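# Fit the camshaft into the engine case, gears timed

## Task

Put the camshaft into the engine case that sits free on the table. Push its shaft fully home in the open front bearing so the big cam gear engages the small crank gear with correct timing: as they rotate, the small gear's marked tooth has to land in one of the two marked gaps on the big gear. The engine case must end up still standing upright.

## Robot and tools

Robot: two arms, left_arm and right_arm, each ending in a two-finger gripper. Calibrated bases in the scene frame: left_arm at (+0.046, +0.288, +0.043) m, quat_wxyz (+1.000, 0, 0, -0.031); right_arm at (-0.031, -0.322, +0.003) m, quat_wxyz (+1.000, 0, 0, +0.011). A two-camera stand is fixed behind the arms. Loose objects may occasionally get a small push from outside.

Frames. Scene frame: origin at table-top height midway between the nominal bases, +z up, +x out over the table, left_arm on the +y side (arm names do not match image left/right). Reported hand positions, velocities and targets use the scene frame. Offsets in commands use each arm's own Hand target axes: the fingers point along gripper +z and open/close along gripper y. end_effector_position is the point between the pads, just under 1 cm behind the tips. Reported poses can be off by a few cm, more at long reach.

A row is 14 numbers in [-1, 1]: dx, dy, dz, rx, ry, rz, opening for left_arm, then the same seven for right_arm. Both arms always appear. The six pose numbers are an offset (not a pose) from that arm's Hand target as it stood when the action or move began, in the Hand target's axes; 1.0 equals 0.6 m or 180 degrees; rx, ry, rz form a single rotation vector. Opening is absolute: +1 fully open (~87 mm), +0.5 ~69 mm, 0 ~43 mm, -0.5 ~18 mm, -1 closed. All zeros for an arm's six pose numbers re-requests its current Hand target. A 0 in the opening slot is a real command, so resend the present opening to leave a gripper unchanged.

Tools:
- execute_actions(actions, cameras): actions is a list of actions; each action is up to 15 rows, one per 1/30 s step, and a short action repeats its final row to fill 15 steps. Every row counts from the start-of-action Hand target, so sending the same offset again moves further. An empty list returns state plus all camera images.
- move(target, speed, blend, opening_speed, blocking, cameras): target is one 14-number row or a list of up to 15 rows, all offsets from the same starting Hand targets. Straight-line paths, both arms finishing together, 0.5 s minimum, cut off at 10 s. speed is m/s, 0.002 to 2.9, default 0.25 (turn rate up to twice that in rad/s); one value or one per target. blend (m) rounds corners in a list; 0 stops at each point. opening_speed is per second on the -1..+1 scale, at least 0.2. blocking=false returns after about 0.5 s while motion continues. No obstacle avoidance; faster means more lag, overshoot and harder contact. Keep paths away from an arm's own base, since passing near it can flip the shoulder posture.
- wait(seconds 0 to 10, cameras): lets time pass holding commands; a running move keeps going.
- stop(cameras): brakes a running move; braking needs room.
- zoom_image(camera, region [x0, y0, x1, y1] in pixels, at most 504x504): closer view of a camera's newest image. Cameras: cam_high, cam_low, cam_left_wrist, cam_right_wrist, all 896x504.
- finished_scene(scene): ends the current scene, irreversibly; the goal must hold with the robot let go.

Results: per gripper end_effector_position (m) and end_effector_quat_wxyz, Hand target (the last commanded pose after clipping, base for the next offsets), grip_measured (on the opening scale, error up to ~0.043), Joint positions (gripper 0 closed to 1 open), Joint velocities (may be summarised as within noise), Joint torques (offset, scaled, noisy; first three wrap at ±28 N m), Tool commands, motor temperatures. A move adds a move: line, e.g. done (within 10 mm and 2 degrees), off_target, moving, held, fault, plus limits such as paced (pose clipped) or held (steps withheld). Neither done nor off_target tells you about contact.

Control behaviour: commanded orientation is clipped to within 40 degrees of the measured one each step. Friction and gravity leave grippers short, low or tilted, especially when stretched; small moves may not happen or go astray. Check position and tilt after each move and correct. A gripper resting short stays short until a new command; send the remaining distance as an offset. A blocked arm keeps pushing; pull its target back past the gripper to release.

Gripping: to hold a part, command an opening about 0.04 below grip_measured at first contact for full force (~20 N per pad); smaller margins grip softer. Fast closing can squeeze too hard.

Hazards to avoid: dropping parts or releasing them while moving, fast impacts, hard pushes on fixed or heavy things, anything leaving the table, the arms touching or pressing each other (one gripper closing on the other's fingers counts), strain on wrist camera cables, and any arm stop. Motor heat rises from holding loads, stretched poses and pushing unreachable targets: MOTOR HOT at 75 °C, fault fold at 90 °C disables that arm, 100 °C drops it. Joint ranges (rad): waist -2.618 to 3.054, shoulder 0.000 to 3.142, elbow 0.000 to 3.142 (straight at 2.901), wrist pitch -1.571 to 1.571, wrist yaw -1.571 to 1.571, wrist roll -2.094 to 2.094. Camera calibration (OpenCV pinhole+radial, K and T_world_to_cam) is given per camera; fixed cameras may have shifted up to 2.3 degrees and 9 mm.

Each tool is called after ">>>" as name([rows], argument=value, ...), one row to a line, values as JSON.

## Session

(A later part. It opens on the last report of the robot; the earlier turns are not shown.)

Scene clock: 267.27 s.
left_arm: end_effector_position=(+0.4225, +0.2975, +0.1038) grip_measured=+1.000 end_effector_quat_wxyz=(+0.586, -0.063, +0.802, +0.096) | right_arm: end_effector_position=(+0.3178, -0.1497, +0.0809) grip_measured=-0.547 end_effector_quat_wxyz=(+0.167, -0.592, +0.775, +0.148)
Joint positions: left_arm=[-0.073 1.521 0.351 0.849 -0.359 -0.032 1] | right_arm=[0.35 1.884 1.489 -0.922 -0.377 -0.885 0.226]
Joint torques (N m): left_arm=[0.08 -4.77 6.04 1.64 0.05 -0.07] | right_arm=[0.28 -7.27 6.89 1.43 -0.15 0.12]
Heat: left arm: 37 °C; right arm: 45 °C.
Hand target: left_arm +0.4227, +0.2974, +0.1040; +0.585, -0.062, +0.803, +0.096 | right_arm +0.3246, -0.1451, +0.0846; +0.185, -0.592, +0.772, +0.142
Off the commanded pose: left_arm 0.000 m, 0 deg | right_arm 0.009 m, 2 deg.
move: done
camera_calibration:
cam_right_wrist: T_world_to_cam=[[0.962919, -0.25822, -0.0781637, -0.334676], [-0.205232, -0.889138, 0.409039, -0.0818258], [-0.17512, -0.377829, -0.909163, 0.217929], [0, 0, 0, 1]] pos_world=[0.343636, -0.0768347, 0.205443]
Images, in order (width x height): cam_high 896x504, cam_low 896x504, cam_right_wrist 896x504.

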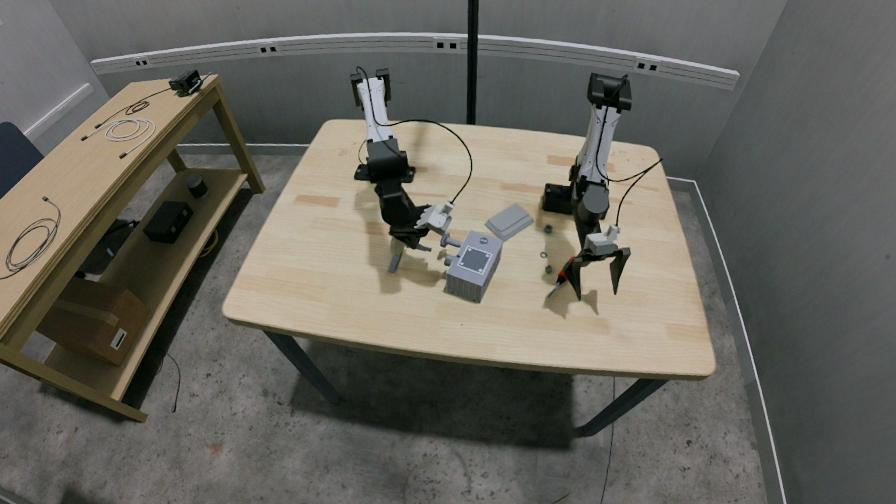

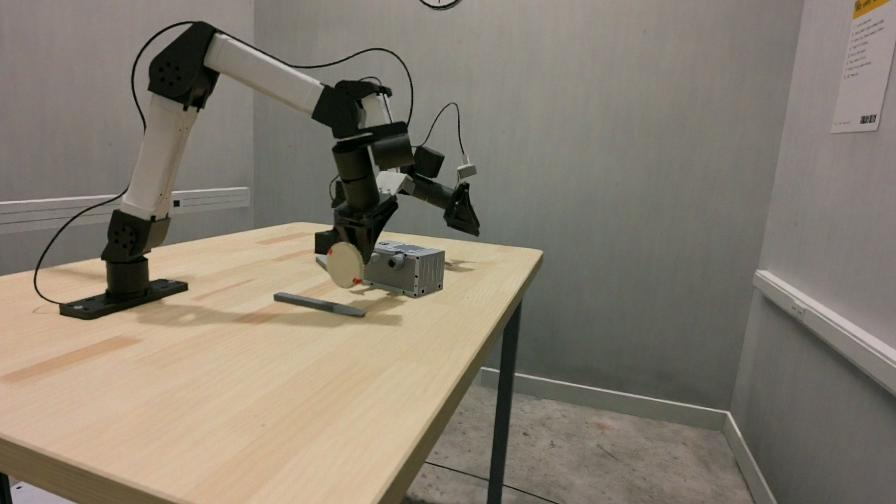

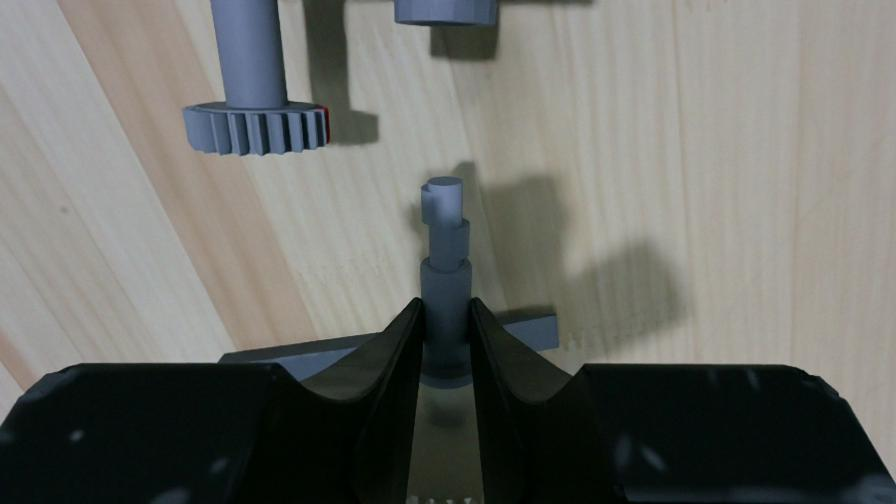

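>>> move(target=[0,0,0,0,0,0,1, 0.0155,0,0.031,0,0,0,-0.63], speed=0.06, cameras=["cam_right_wrist","cam_low","cam_high"])

>>> zoom_image(camera="cam_low", region=[320, 220, 420, 300])

>>> zoom_image(camera="cam_high", region=[390, 220, 460, 280])

Scene clock: 310.43 s.
left_arm: end_effector_position=(+0.4225, +0.2975, +0.1038) grip_measured=+1.000 end_effector_quat_wxyz=(+0.586, -0.063, +0.802, +0.096) | right_arm: end_effector_position=(+0.3179, -0.1498, +0.0610) grip_measured=-0.547 end_effector_quat_wxyz=(+0.168, -0.592, +0.775, +0.147)
Joint positions: left_arm=[-0.073 1.521 0.351 0.849 -0.359 -0.032 1] | right_arm=[0.35 1.896 1.425 -0.843 -0.376 -0.885 0.226]
Joint torques (N m): left_arm=[0.18 -4.9 5.9 1.66 0.1 -0.06] | right_arm=[0.31 -7.16 6.83 1.41 -0.14 0.11]
Heat: left arm: 37 °C; right arm: 42 °C.
Hand target: left_arm +0.4227, +0.2974, +0.1040; +0.585, -0.062, +0.803, +0.096 | right_arm +0.3247, -0.1449, +0.0639; +0.185, -0.592, +0.772, +0.142
Off the commanded pose: left_arm 0.000 m, 0 deg | right_arm 0.009 m, 2 deg.
move: done
camera_calibration:
cam_right_wrist: T_world_to_cam=[[0.962862, -0.259021, -0.0761903, -0.336471], [-0.206847, -0.889051, 0.408415, -0.0731396], [-0.173525, -0.377487, -0.909611, 0.199325], [0, 0, 0, 1]] pos_world=[0.343434, -0.0769351, 0.185544]
Images, in order (width x height): cam_high 896x504, cam_low 896x504, cam_right_wrist 896x504.

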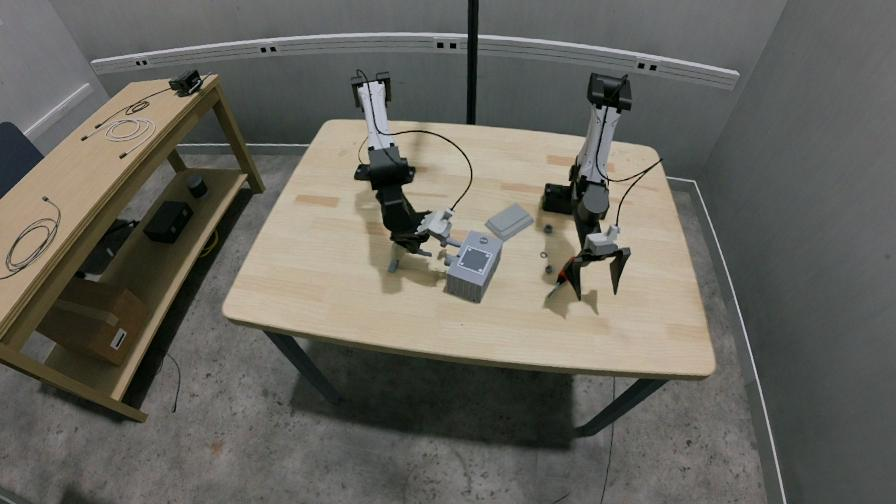

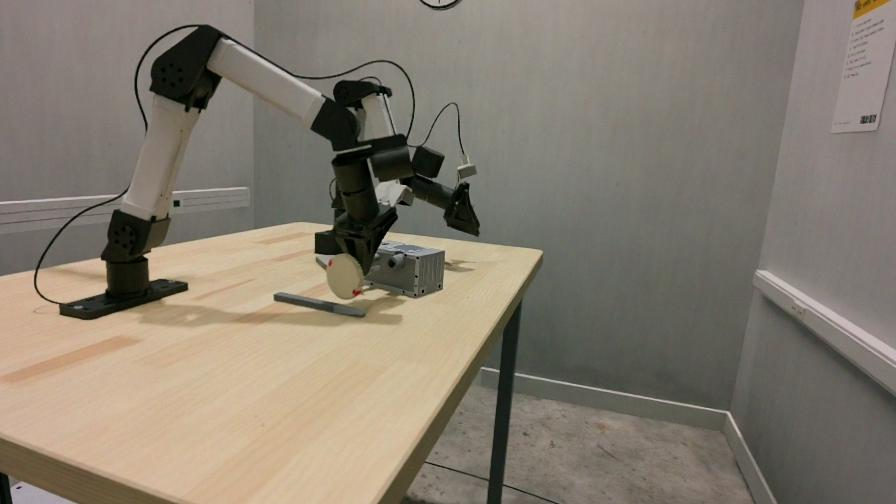

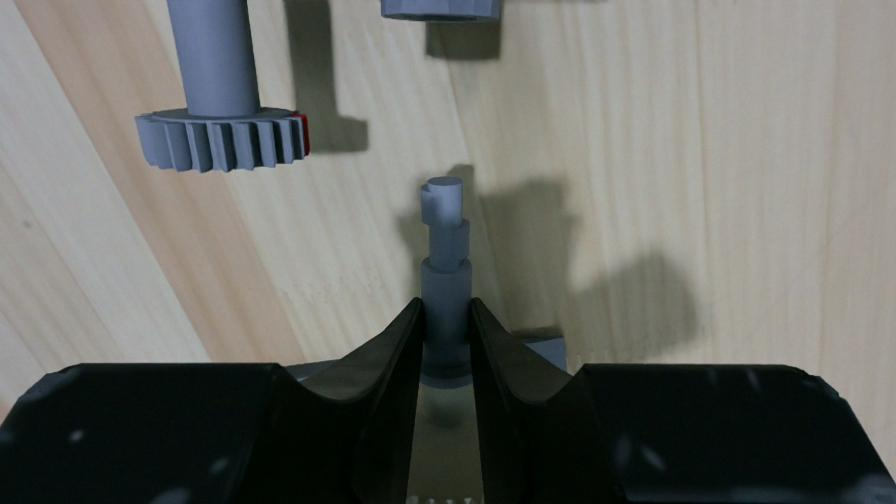

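Scaled by 5.040 from the camera's 896x504 image, which has a finer 1280x720 frame.

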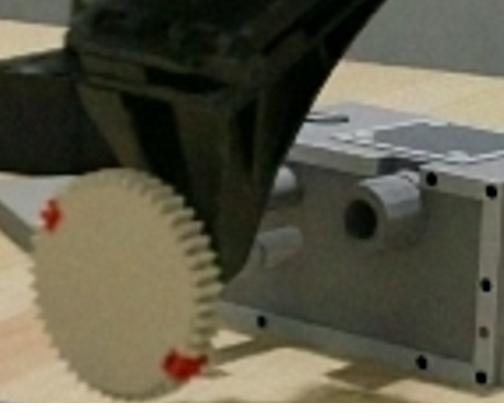

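Scaled by 7.200 from the camera's 896x504 image, which has a finer 1280x720 frame.

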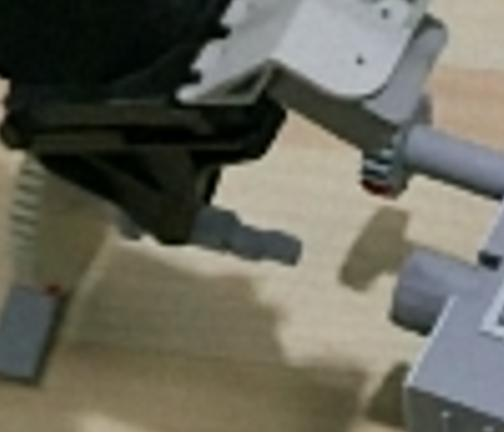

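>>> move(target=[0,0,0,0,0,0,1, -0.043,0.002,0.018,0,0,0,-0.63], speed=0.06, cameras=["cam_right_wrist","cam_low","cam_high"])

>>> zoom_image(camera="cam_low", region=[330, 220, 430, 300])

>>> zoom_image(camera="cam_high", region=[400, 230, 460, 280])

Scene clock: 347.97 s.
left_arm: end_effector_position=(+0.4225, +0.2975, +0.1038) grip_measured=+1.000 end_effector_quat_wxyz=(+0.586, -0.063, +0.802, +0.096) | right_arm: end_effector_position=(+0.3147, -0.1263, +0.0536) grip_measured=-0.547 end_effector_quat_wxyz=(+0.155, -0.592, +0.777, +0.150)
Joint positions: left_arm=[-0.073 1.521 0.351 0.849 -0.359 -0.032 1] | right_arm=[0.411 1.945 1.465 -0.84 -0.359 -0.824 0.226]
Joint torques (N m): left_arm=[0.13 -4.74 6.02 1.65 0.1 -0.11] | right_arm=[0.12 -7.31 10.41 1.33 -0.14 0.12]
Heat: left arm: 37 °C; right arm: 42 °C.
Hand target: left_arm +0.4227, +0.2974, +0.1040; +0.585, -0.062, +0.803, +0.096 | right_arm +0.3308, -0.1177, +0.0660; +0.185, -0.592, +0.772, +0.142
Off the commanded pose: left_arm 0.000 m, 0 deg | right_arm 0.022 m, 4 deg.
move: off_target (right_arm)
camera_calibration:
cam_right_wrist: T_world_to_cam=[[0.961492, -0.25726, -0.0967016, -0.326184], [-0.193982, -0.88449, 0.42432, -0.0542336], [-0.194692, -0.389222, -0.900334, 0.205676], [0, 0, 0, 1]] pos_world=[0.343146, -0.0518295, 0.176647]
Images, in order (width x height): cam_high 896x504, cam_low 896x504, cam_right_wrist 896x504.

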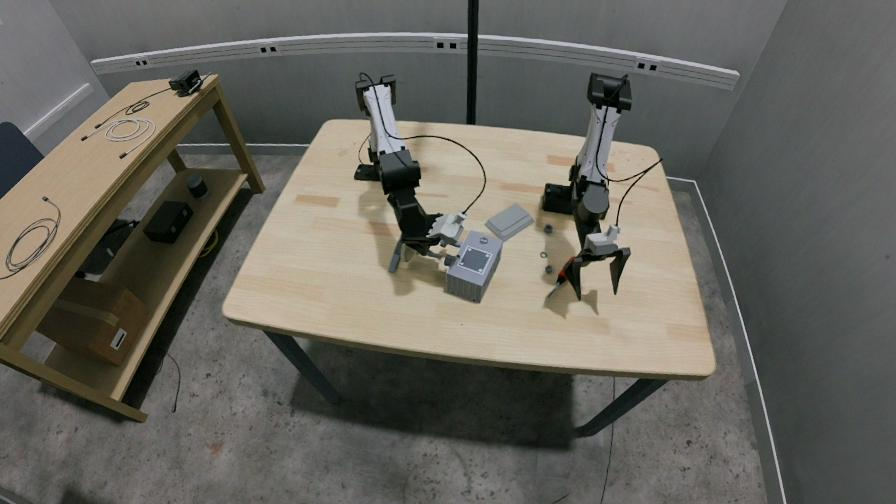

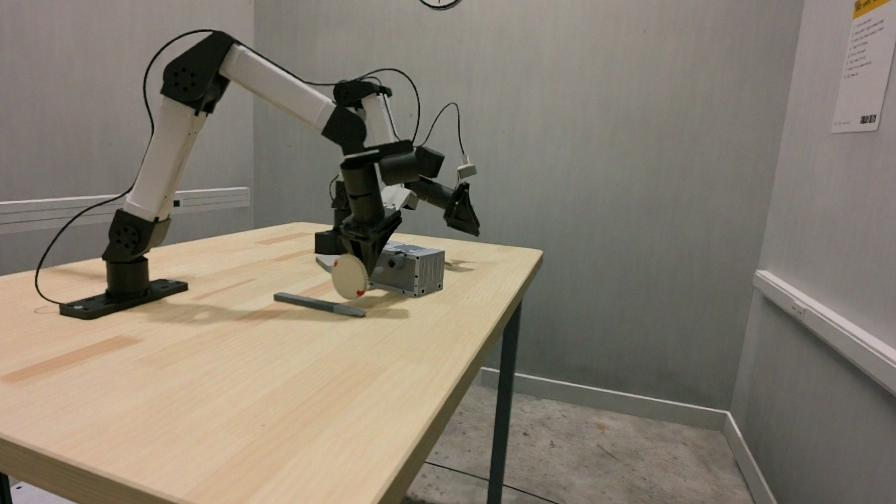

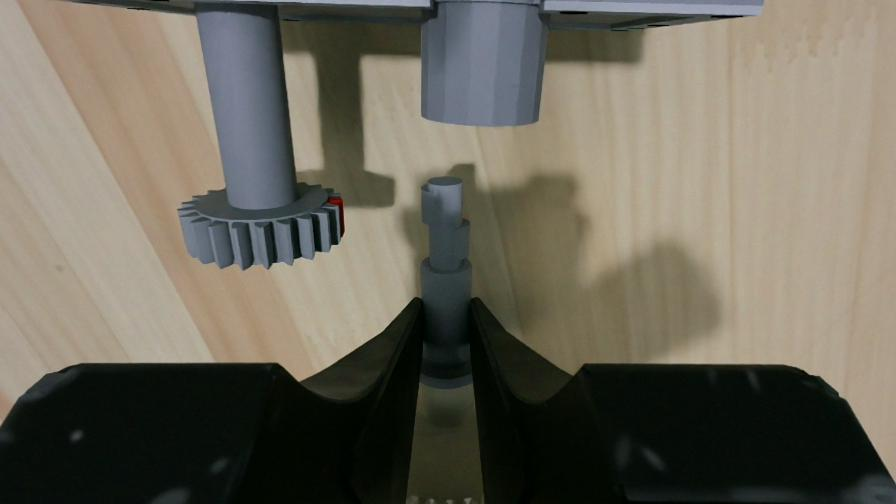

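Scaled by 5.040 from the camera's 896x504 image, which has a finer 1280x720 frame.

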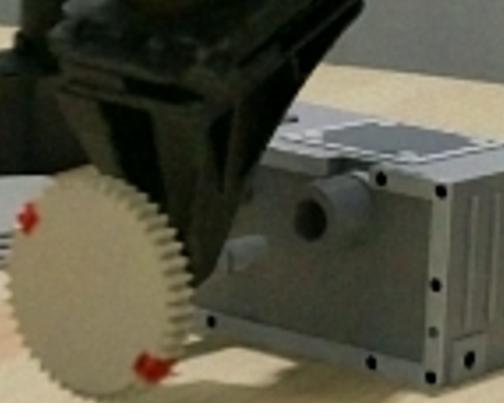

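Scaled by 8.400 from the camera's 896x504 image, which has a finer 1280x720 frame.

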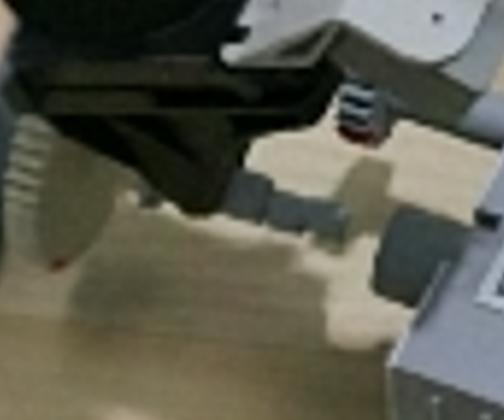

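>>> move(target=[0,0,0,0,0,0,1, -0.004,-0.008,-0.008,0,0,0,-0.63], speed=0.06, cameras=["cam_right_wrist","cam_low","cam_high"])

>>> zoom_image(camera="cam_low", region=[330, 220, 430, 300])

>>> zoom_image(camera="cam_high", region=[400, 230, 460, 280])

Scene clock: 361.97 s.
left_arm: end_effector_position=(+0.4225, +0.2975, +0.1038) grip_measured=+1.000 end_effector_quat_wxyz=(+0.586, -0.063, +0.802, +0.096) | right_arm: end_effector_position=(+0.3241, -0.1220, +0.0592) grip_measured=-0.547 end_effector_quat_wxyz=(+0.166, -0.592, +0.774, +0.147)
Joint positions: left_arm=[-0.073 1.521 0.351 0.849 -0.359 -0.032 1] | right_arm=[0.411 1.958 1.501 -0.84 -0.359 -0.824 0.226]
Joint torques (N m): left_arm=[0.28 -4.7 5.81 1.66 0.09 -0.07] | right_arm=[-0.51 -7.47 10.56 1.06 -0.14 0.03]
Heat: left arm: 37 °C; right arm: 42 °C.
Hand target: left_arm +0.4227, +0.2974, +0.1040; +0.585, -0.062, +0.803, +0.096 | right_arm +0.3355, -0.1190, +0.0713; +0.185, -0.592, +0.772, +0.142
Off the commanded pose: left_arm 0.000 m, 0 deg | right_arm 0.017 m, 2 deg.
move: off_target (right_arm)
camera_calibration:
cam_right_wrist: T_world_to_cam=[[0.963264, -0.256893, -0.0782853, -0.335162], [-0.203522, -0.888483, 0.411311, -0.047682], [-0.175218, -0.380268, -0.908127, 0.209411], [0, 0, 0, 1]] pos_world=[0.349838, -0.0488332, 0.183546]
Images, in order (width x height): cam_high 896x504, cam_low 896x504, cam_right_wrist 896x504.

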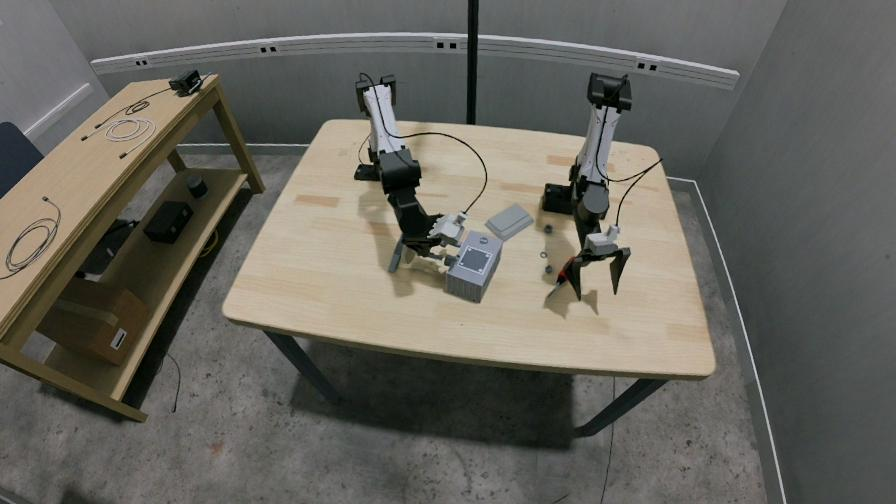

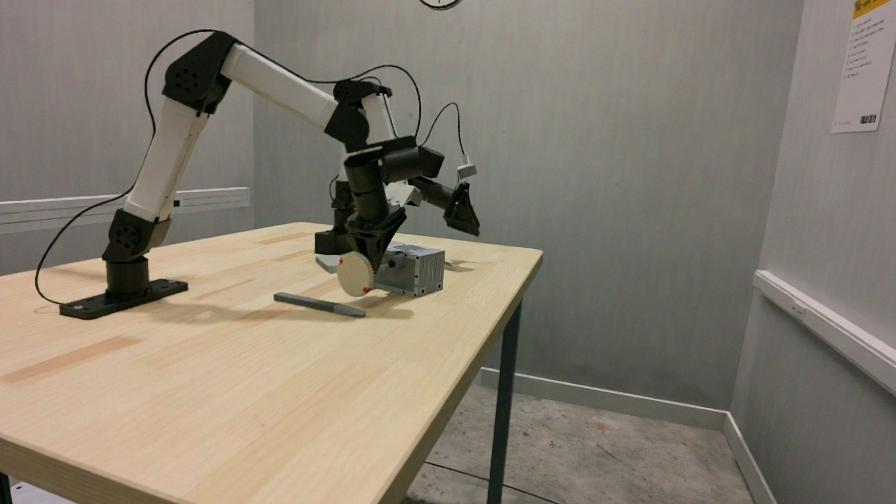

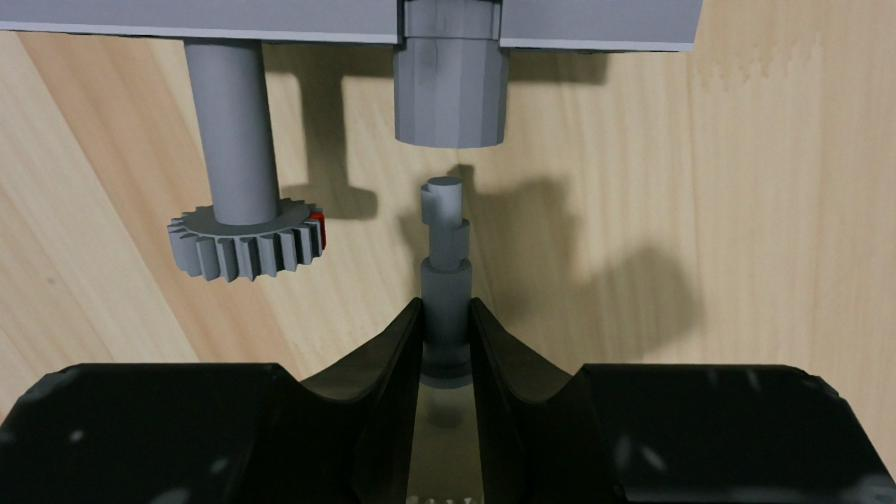

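Scaled by 5.040 from the camera's 896x504 image, which has a finer 1280x720 frame.

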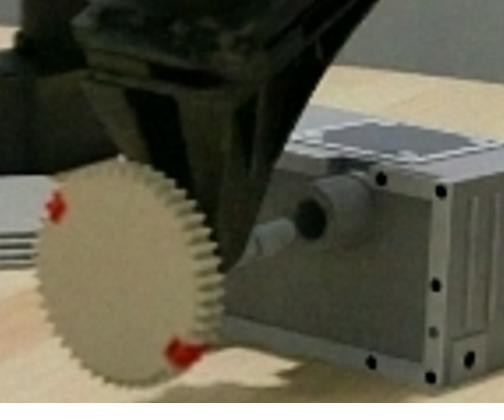

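Scaled by 8.400 from the camera's 896x504 image, which has a finer 1280x720 frame.

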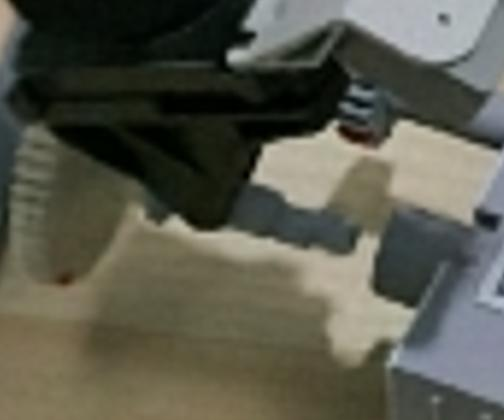

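>>> move(target=[0,0,0,0,0,0,1, -0.026,-0.001,0.005,0,0,0,-0.63], speed=0.04, cameras=["cam_right_wrist","cam_low","cam_high"])

>>> zoom_image(camera="cam_low", region=[350, 230, 420, 290])

>>> zoom_image(camera="cam_high", region=[400, 230, 460, 280])

Scene clock: 373.07 s.
left_arm: end_effector_position=(+0.4225, +0.2975, +0.1038) grip_measured=+1.000 end_effector_quat_wxyz=(+0.586, -0.063, +0.802, +0.096) | right_arm: end_effector_position=(+0.3317, -0.1106, +0.0632) grip_measured=-0.547 end_effector_quat_wxyz=(+0.169, -0.592, +0.774, +0.146)
Joint positions: left_arm=[-0.073 1.521 0.351 0.849 -0.359 -0.032 1] | right_arm=[0.43 1.992 1.565 -0.857 -0.352 -0.803 0.226]
Joint torques (N m): left_arm=[0.13 -4.77 6.01 1.68 0.06 -0.08] | right_arm=[0.28 -7.72 10.73 1.03 -0.11 0.12]
Heat: left arm: 38 °C; right arm: 45 °C.
Hand target: left_arm +0.4227, +0.2974, +0.1040; +0.585, -0.062, +0.803, +0.096 | right_arm +0.3399, -0.1044, +0.0758; +0.185, -0.592, +0.772, +0.142
Off the commanded pose: left_arm 0.000 m, 0 deg | right_arm 0.016 m, 2 deg.
move: off_target (right_arm)
camera_calibration:
cam_right_wrist: T_world_to_cam=[[0.963212, -0.258399, -0.0738338, -0.339641], [-0.20704, -0.888672, 0.409141, -0.0362705], [-0.171336, -0.378803, -0.909479, 0.217689], [0, 0, 0, 1]] pos_world=[0.356934, -0.0375343, 0.187746]
Images, in order (width x height): cam_high 896x504, cam_low 896x504, cam_right_wrist 896x504.

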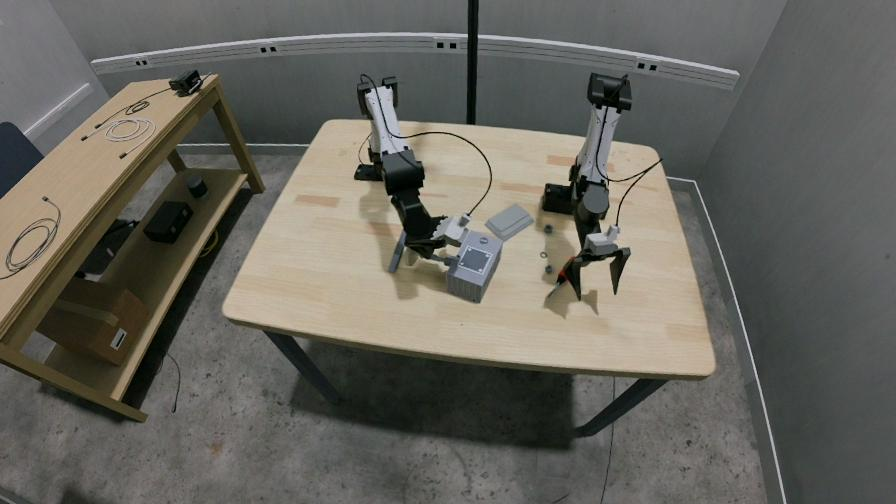

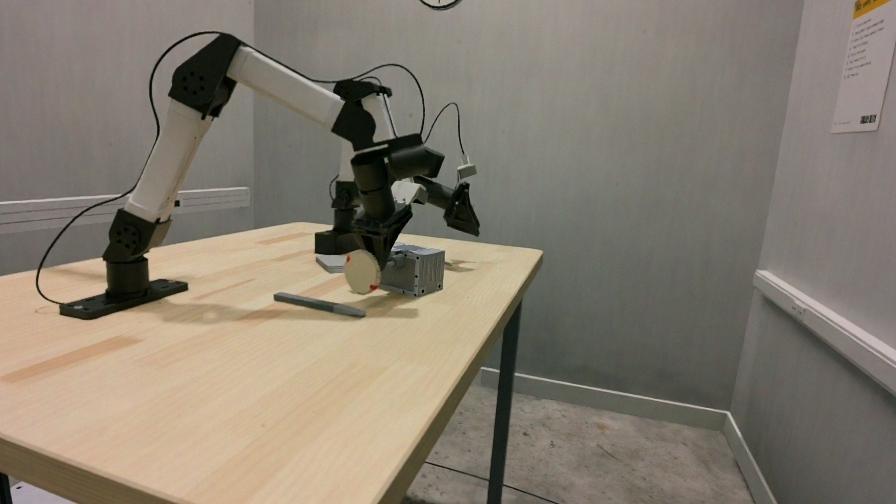

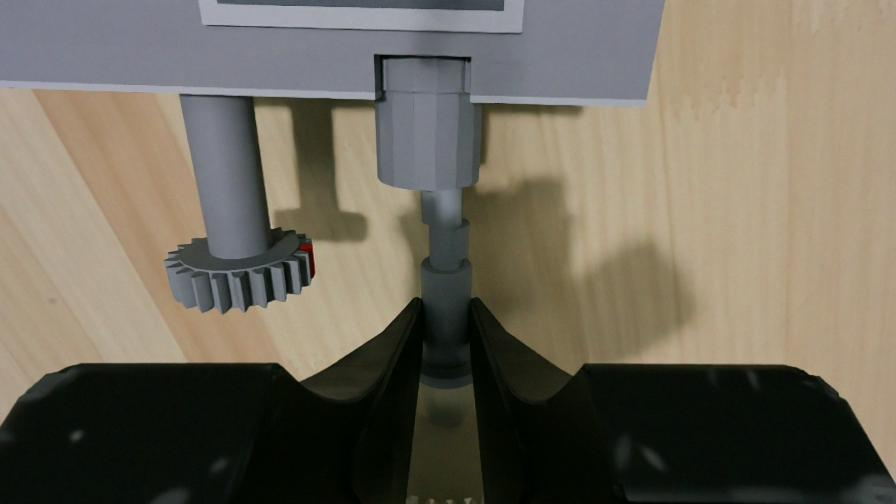

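Scaled by 7.200 from the camera's 896x504 image, which has a finer 1280x720 frame.

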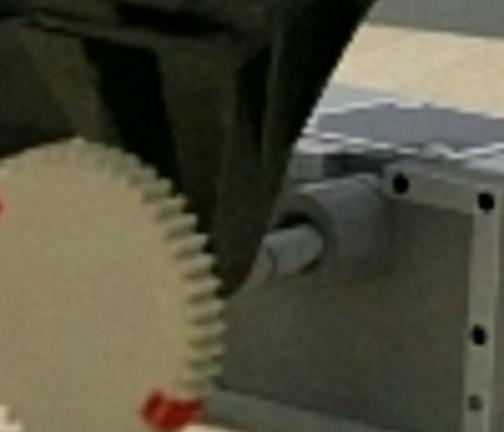

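Scaled by 8.400 from the camera's 896x504 image, which has a finer 1280x720 frame.

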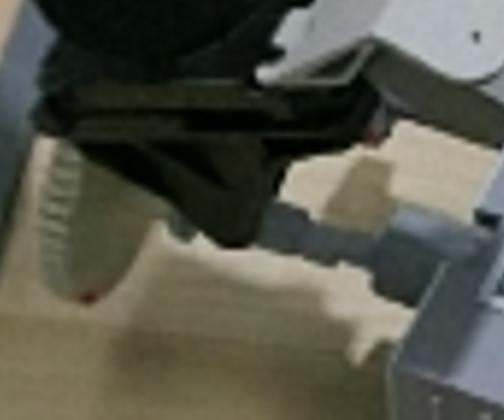

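>>> move(target=[0,0,0,0,0,0,1, 0,0.01,0,0,0,0,-0.63], speed=0.04, cameras=["cam_right_wrist","cam_low"])

>>> zoom_image(camera="cam_low", region=[350, 230, 420, 290])

Scene clock: 383.93 s.
left_arm: end_effector_position=(+0.4225, +0.2975, +0.1038) grip_measured=+1.000 end_effector_quat_wxyz=(+0.586, -0.063, +0.802, +0.096) | right_arm: end_effector_position=(+0.3295, -0.1074, +0.0631) grip_measured=-0.547 end_effector_quat_wxyz=(+0.167, -0.592, +0.775, +0.147)
Joint positions: left_arm=[-0.073 1.521 0.351 0.849 -0.359 -0.032 1] | right_arm=[0.44 1.992 1.565 -0.857 -0.35 -0.793 0.226]
Joint torques (N m): left_arm=[0.2 -4.79 5.93 1.68 0.04 -0.09] | right_arm=[0.29 -9.09 8.34 1.16 -0.12 0.11]
Heat: left arm: 38 °C; right arm: 45 °C.
Hand target: left_arm +0.4227, +0.2974, +0.1040; +0.585, -0.062, +0.803, +0.096 | right_arm +0.3342, -0.1028, +0.0758; +0.185, -0.592, +0.772, +0.142
Off the commanded pose: left_arm 0.000 m, 0 deg | right_arm 0.014 m, 2 deg.
move: off_target (right_arm)
camera_calibration:
cam_right_wrist: T_world_to_cam=[[0.962936, -0.25867, -0.0764487, -0.33649], [-0.205915, -0.88804, 0.411076, -0.0343693], [-0.174222, -0.380098, -0.90839, 0.219226], [0, 0, 0, 1]] pos_world=[0.355135, -0.0342339, 0.187547]
Images, in order (width x height): cam_low 896x504, cam_right_wrist 896x504.

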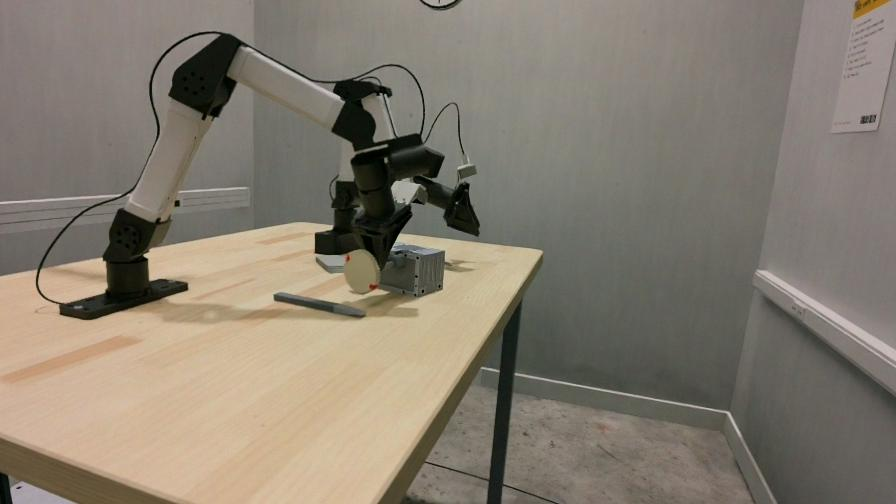

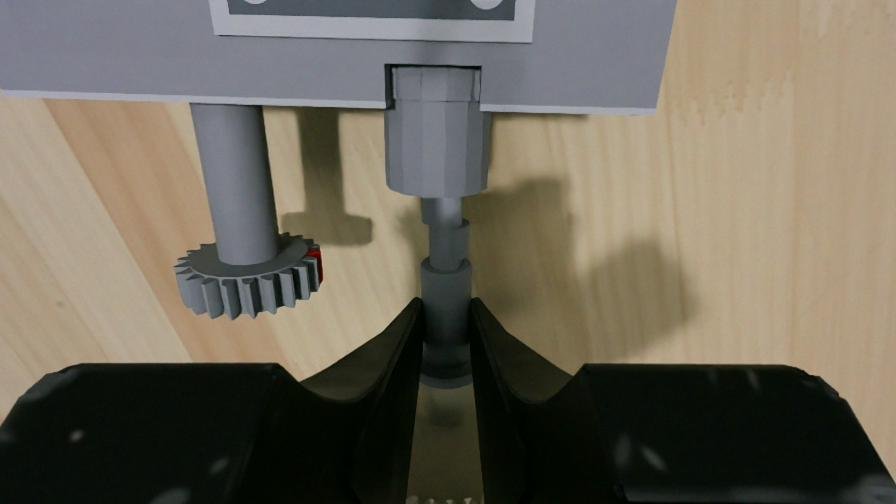

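Scaled by 7.200 from the camera's 896x504 image, which has a finer 1280x720 frame.

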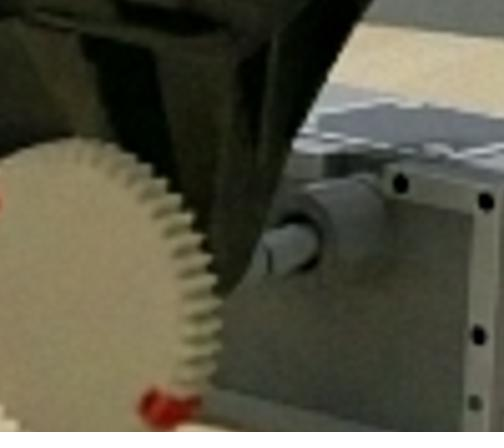

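>>> move([
  [0,0,0,0,0,0,1, 0,0.006,0,0,0,0,-0.63],
  [0,0,0,0,0,0,1, -0.022,0.007,0.011,0,0,0,-0.63],
], speed=0.04, cameras=["cam_right_wrist","cam_low"])

>>> zoom_image(camera="cam_low", region=[350, 230, 420, 290])

Scene clock: 393.97 s.
left_arm: end_effector_position=(+0.4225, +0.2975, +0.1038) grip_measured=+1.000 end_effector_quat_wxyz=(+0.586, -0.063, +0.802, +0.096) | right_arm: end_effector_position=(+0.3271, -0.0996, +0.0635) grip_measured=-0.547 end_effector_quat_wxyz=(+0.164, -0.590, +0.778, +0.138)
Joint positions: left_arm=[-0.073 1.521 0.351 0.849 -0.359 -0.032 1] | right_arm=[0.468 1.997 1.576 -0.856 -0.323 -0.76 0.226]
Joint torques (N m): left_arm=[0.28 -4.82 6.08 1.65 0.07 -0.1] | right_arm=[0.77 -7.72 10.39 1.2 -0.26 0.12]
Heat: left arm: 38 °C; right arm: 45 °C.
Hand target: left_arm +0.4227, +0.2974, +0.1040; +0.585, -0.062, +0.803, +0.096 | right_arm +0.3339, -0.0876, +0.0757; +0.185, -0.592, +0.772, +0.142
Off the commanded pose: left_arm 0.000 m, 0 deg | right_arm 0.019 m, 3 deg.
move: off_target (right_arm)
camera_calibration:
cam_right_wrist: T_world_to_cam=[[0.960718, -0.269005, -0.0682435, -0.332913], [-0.215876, -0.878887, 0.425388, -0.0248219], [-0.17441, -0.393946, -0.902434, 0.220435], [0, 0, 0, 1]] pos_world=[0.352923, -0.0245318, 0.186768]
Images, in order (width x height): cam_low 896x504, cam_right_wrist 896x504.

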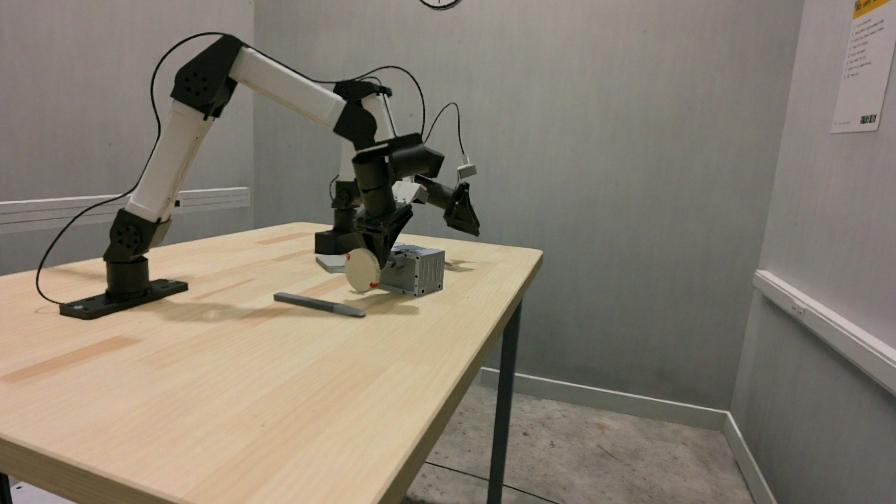

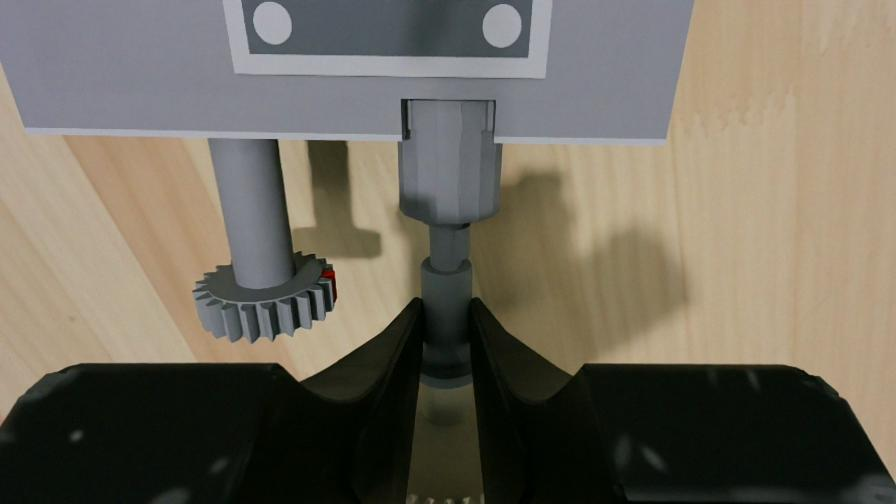

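Scaled by 7.200 from the camera's 896x504 image, which has a finer 1280x720 frame.

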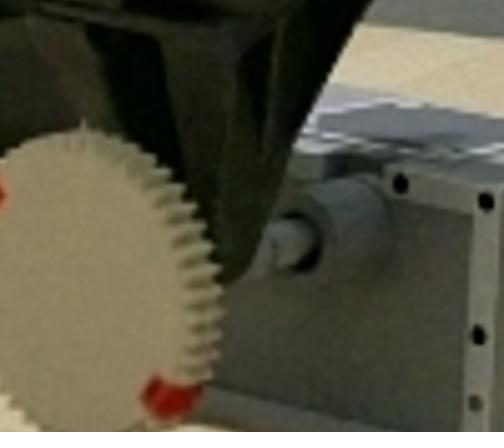

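>>> move(target=[0,0,0,0,0,0,1, -0.022,-0.001,0.011,0,0,0,-0.63], speed=0.04, cameras=["cam_right_wrist","cam_low"])

>>> zoom_image(camera="cam_low", region=[350, 230, 420, 290])

Scene clock: 406.97 s.
left_arm: end_effector_position=(+0.4225, +0.2975, +0.1038) grip_measured=+1.000 end_effector_quat_wxyz=(+0.586, -0.063, +0.802, +0.096) | right_arm: end_effector_position=(+0.3324, -0.0832, +0.0631) grip_measured=-0.547 end_effector_quat_wxyz=(+0.168, -0.591, +0.776, +0.140)
Joint positions: left_arm=[-0.073 1.521 0.351 0.849 -0.359 -0.032 1] | right_arm=[0.495 2.039 1.632 -0.856 -0.319 -0.735 0.226]
Joint torques (N m): left_arm=[0.21 -4.75 6.04 1.65 0.07 -0.11] | right_arm=[0.57 -8.06 10.63 1.12 -0.21 0.13]
Heat: left arm: 38 °C; right arm: 46 °C.
Hand target: left_arm +0.4227, +0.2974, +0.1040; +0.585, -0.062, +0.803, +0.096 | right_arm +0.3383, -0.0735, +0.0758; +0.185, -0.592, +0.772, +0.142
Off the commanded pose: left_arm 0.000 m, 0 deg | right_arm 0.017 m, 2 deg.
move: off_target (right_arm)
camera_calibration:
cam_right_wrist: T_world_to_cam=[[0.962066, -0.264781, -0.0657315, -0.333917], [-0.214291, -0.88253, 0.418593, -0.00946281], [-0.168845, -0.388629, -0.905792, 0.226266], [0, 0, 0, 1]] pos_world=[0.357426, -0.0088326, 0.186962]
Images, in order (width x height): cam_low 896x504, cam_right_wrist 896x504.

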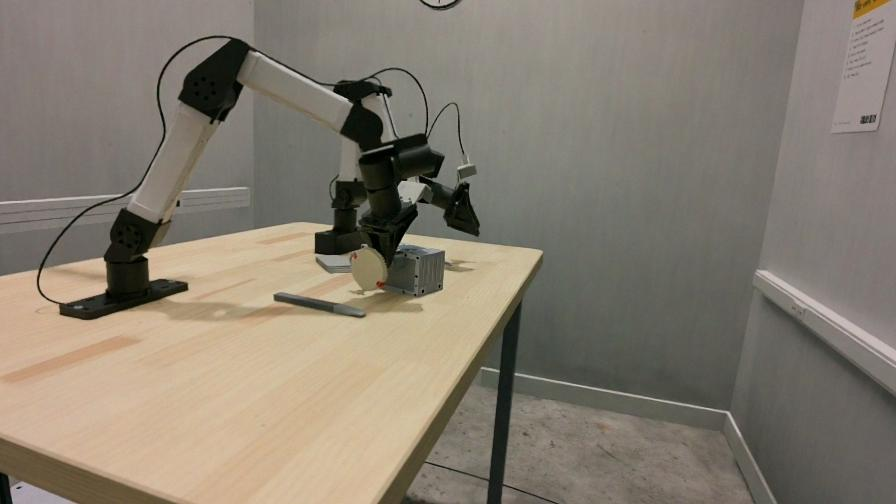

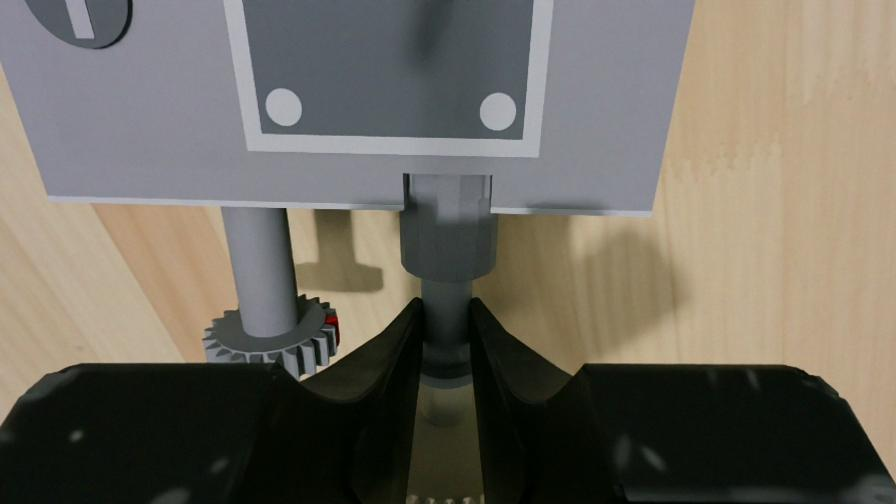

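Scaled by 7.200 from the camera's 896x504 image, which has a finer 1280x720 frame.

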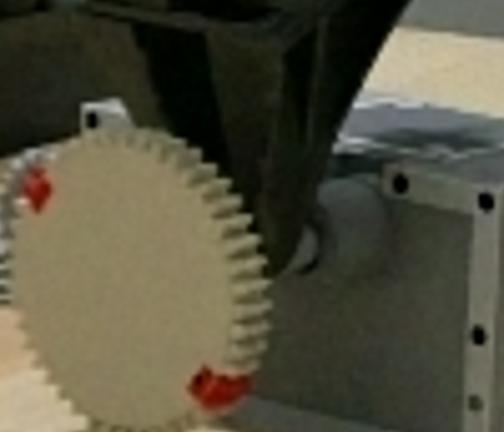

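>>> move(target=[0,0,0,0,0,0,1, -0.01,-0.001,0.005,0,0,0,-0.63], speed=0.04, cameras=["cam_right_wrist","cam_low"])

Scene clock: 414.63 s.
left_arm: end_effector_position=(+0.4225, +0.2975, +0.1038) grip_measured=+1.000 end_effector_quat_wxyz=(+0.586, -0.063, +0.802, +0.096) | right_arm: end_effector_position=(+0.3346, -0.0781, +0.0630) grip_measured=-0.547 end_effector_quat_wxyz=(+0.166, -0.591, +0.777, +0.139)
Joint positions: left_arm=[-0.073 1.521 0.351 0.849 -0.359 -0.032 1] | right_arm=[0.504 2.057 1.66 -0.865 -0.315 -0.725 0.226]
Joint torques (N m): left_arm=[-0.02 -4.7 5.98 1.63 0.07 -0.07] | right_arm=[0.69 -8.12 10.81 1.15 -0.22 0.11]
Motor temperatures (°C): left_arm=[22 32 33 38 22 22 22] | right_arm=[23 37 47 32 23 24 25]
Heat: left arm: 38 °C; right arm: 47 °C.
Hand target: left_arm +0.4227, +0.2974, +0.1040; +0.585, -0.062, +0.803, +0.096 | right_arm +0.3406, -0.0671, +0.0760; +0.185, -0.592, +0.772, +0.142
Off the commanded pose: left_arm 0.000 m, 0 deg | right_arm 0.018 m, 2 deg.
move: off_target (right_arm)
camera_calibration:
cam_right_wrist: T_world_to_cam=[[0.961569, -0.266424, -0.0663533, -0.334621], [-0.215094, -0.88117, 0.42104, -0.00419992], [-0.170644, -0.390587, -0.904612, 0.228937], [0, 0, 0, 1]] pos_world=[0.359925, -0.00343236, 0.186664]
Images, in order (width x height): cam_low 896x504, cam_right_wrist 896x504.

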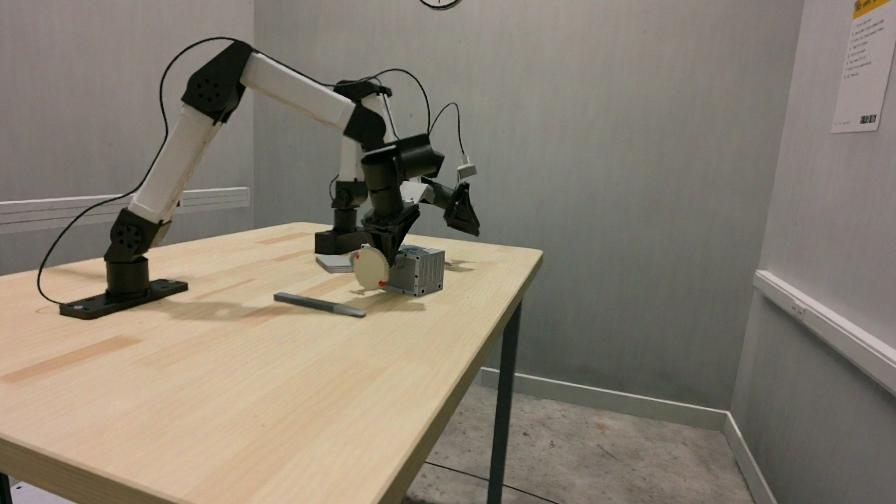

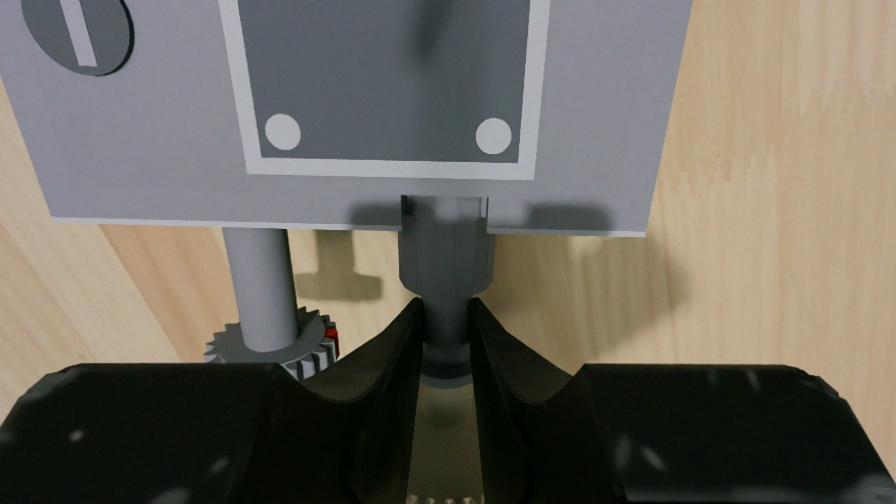

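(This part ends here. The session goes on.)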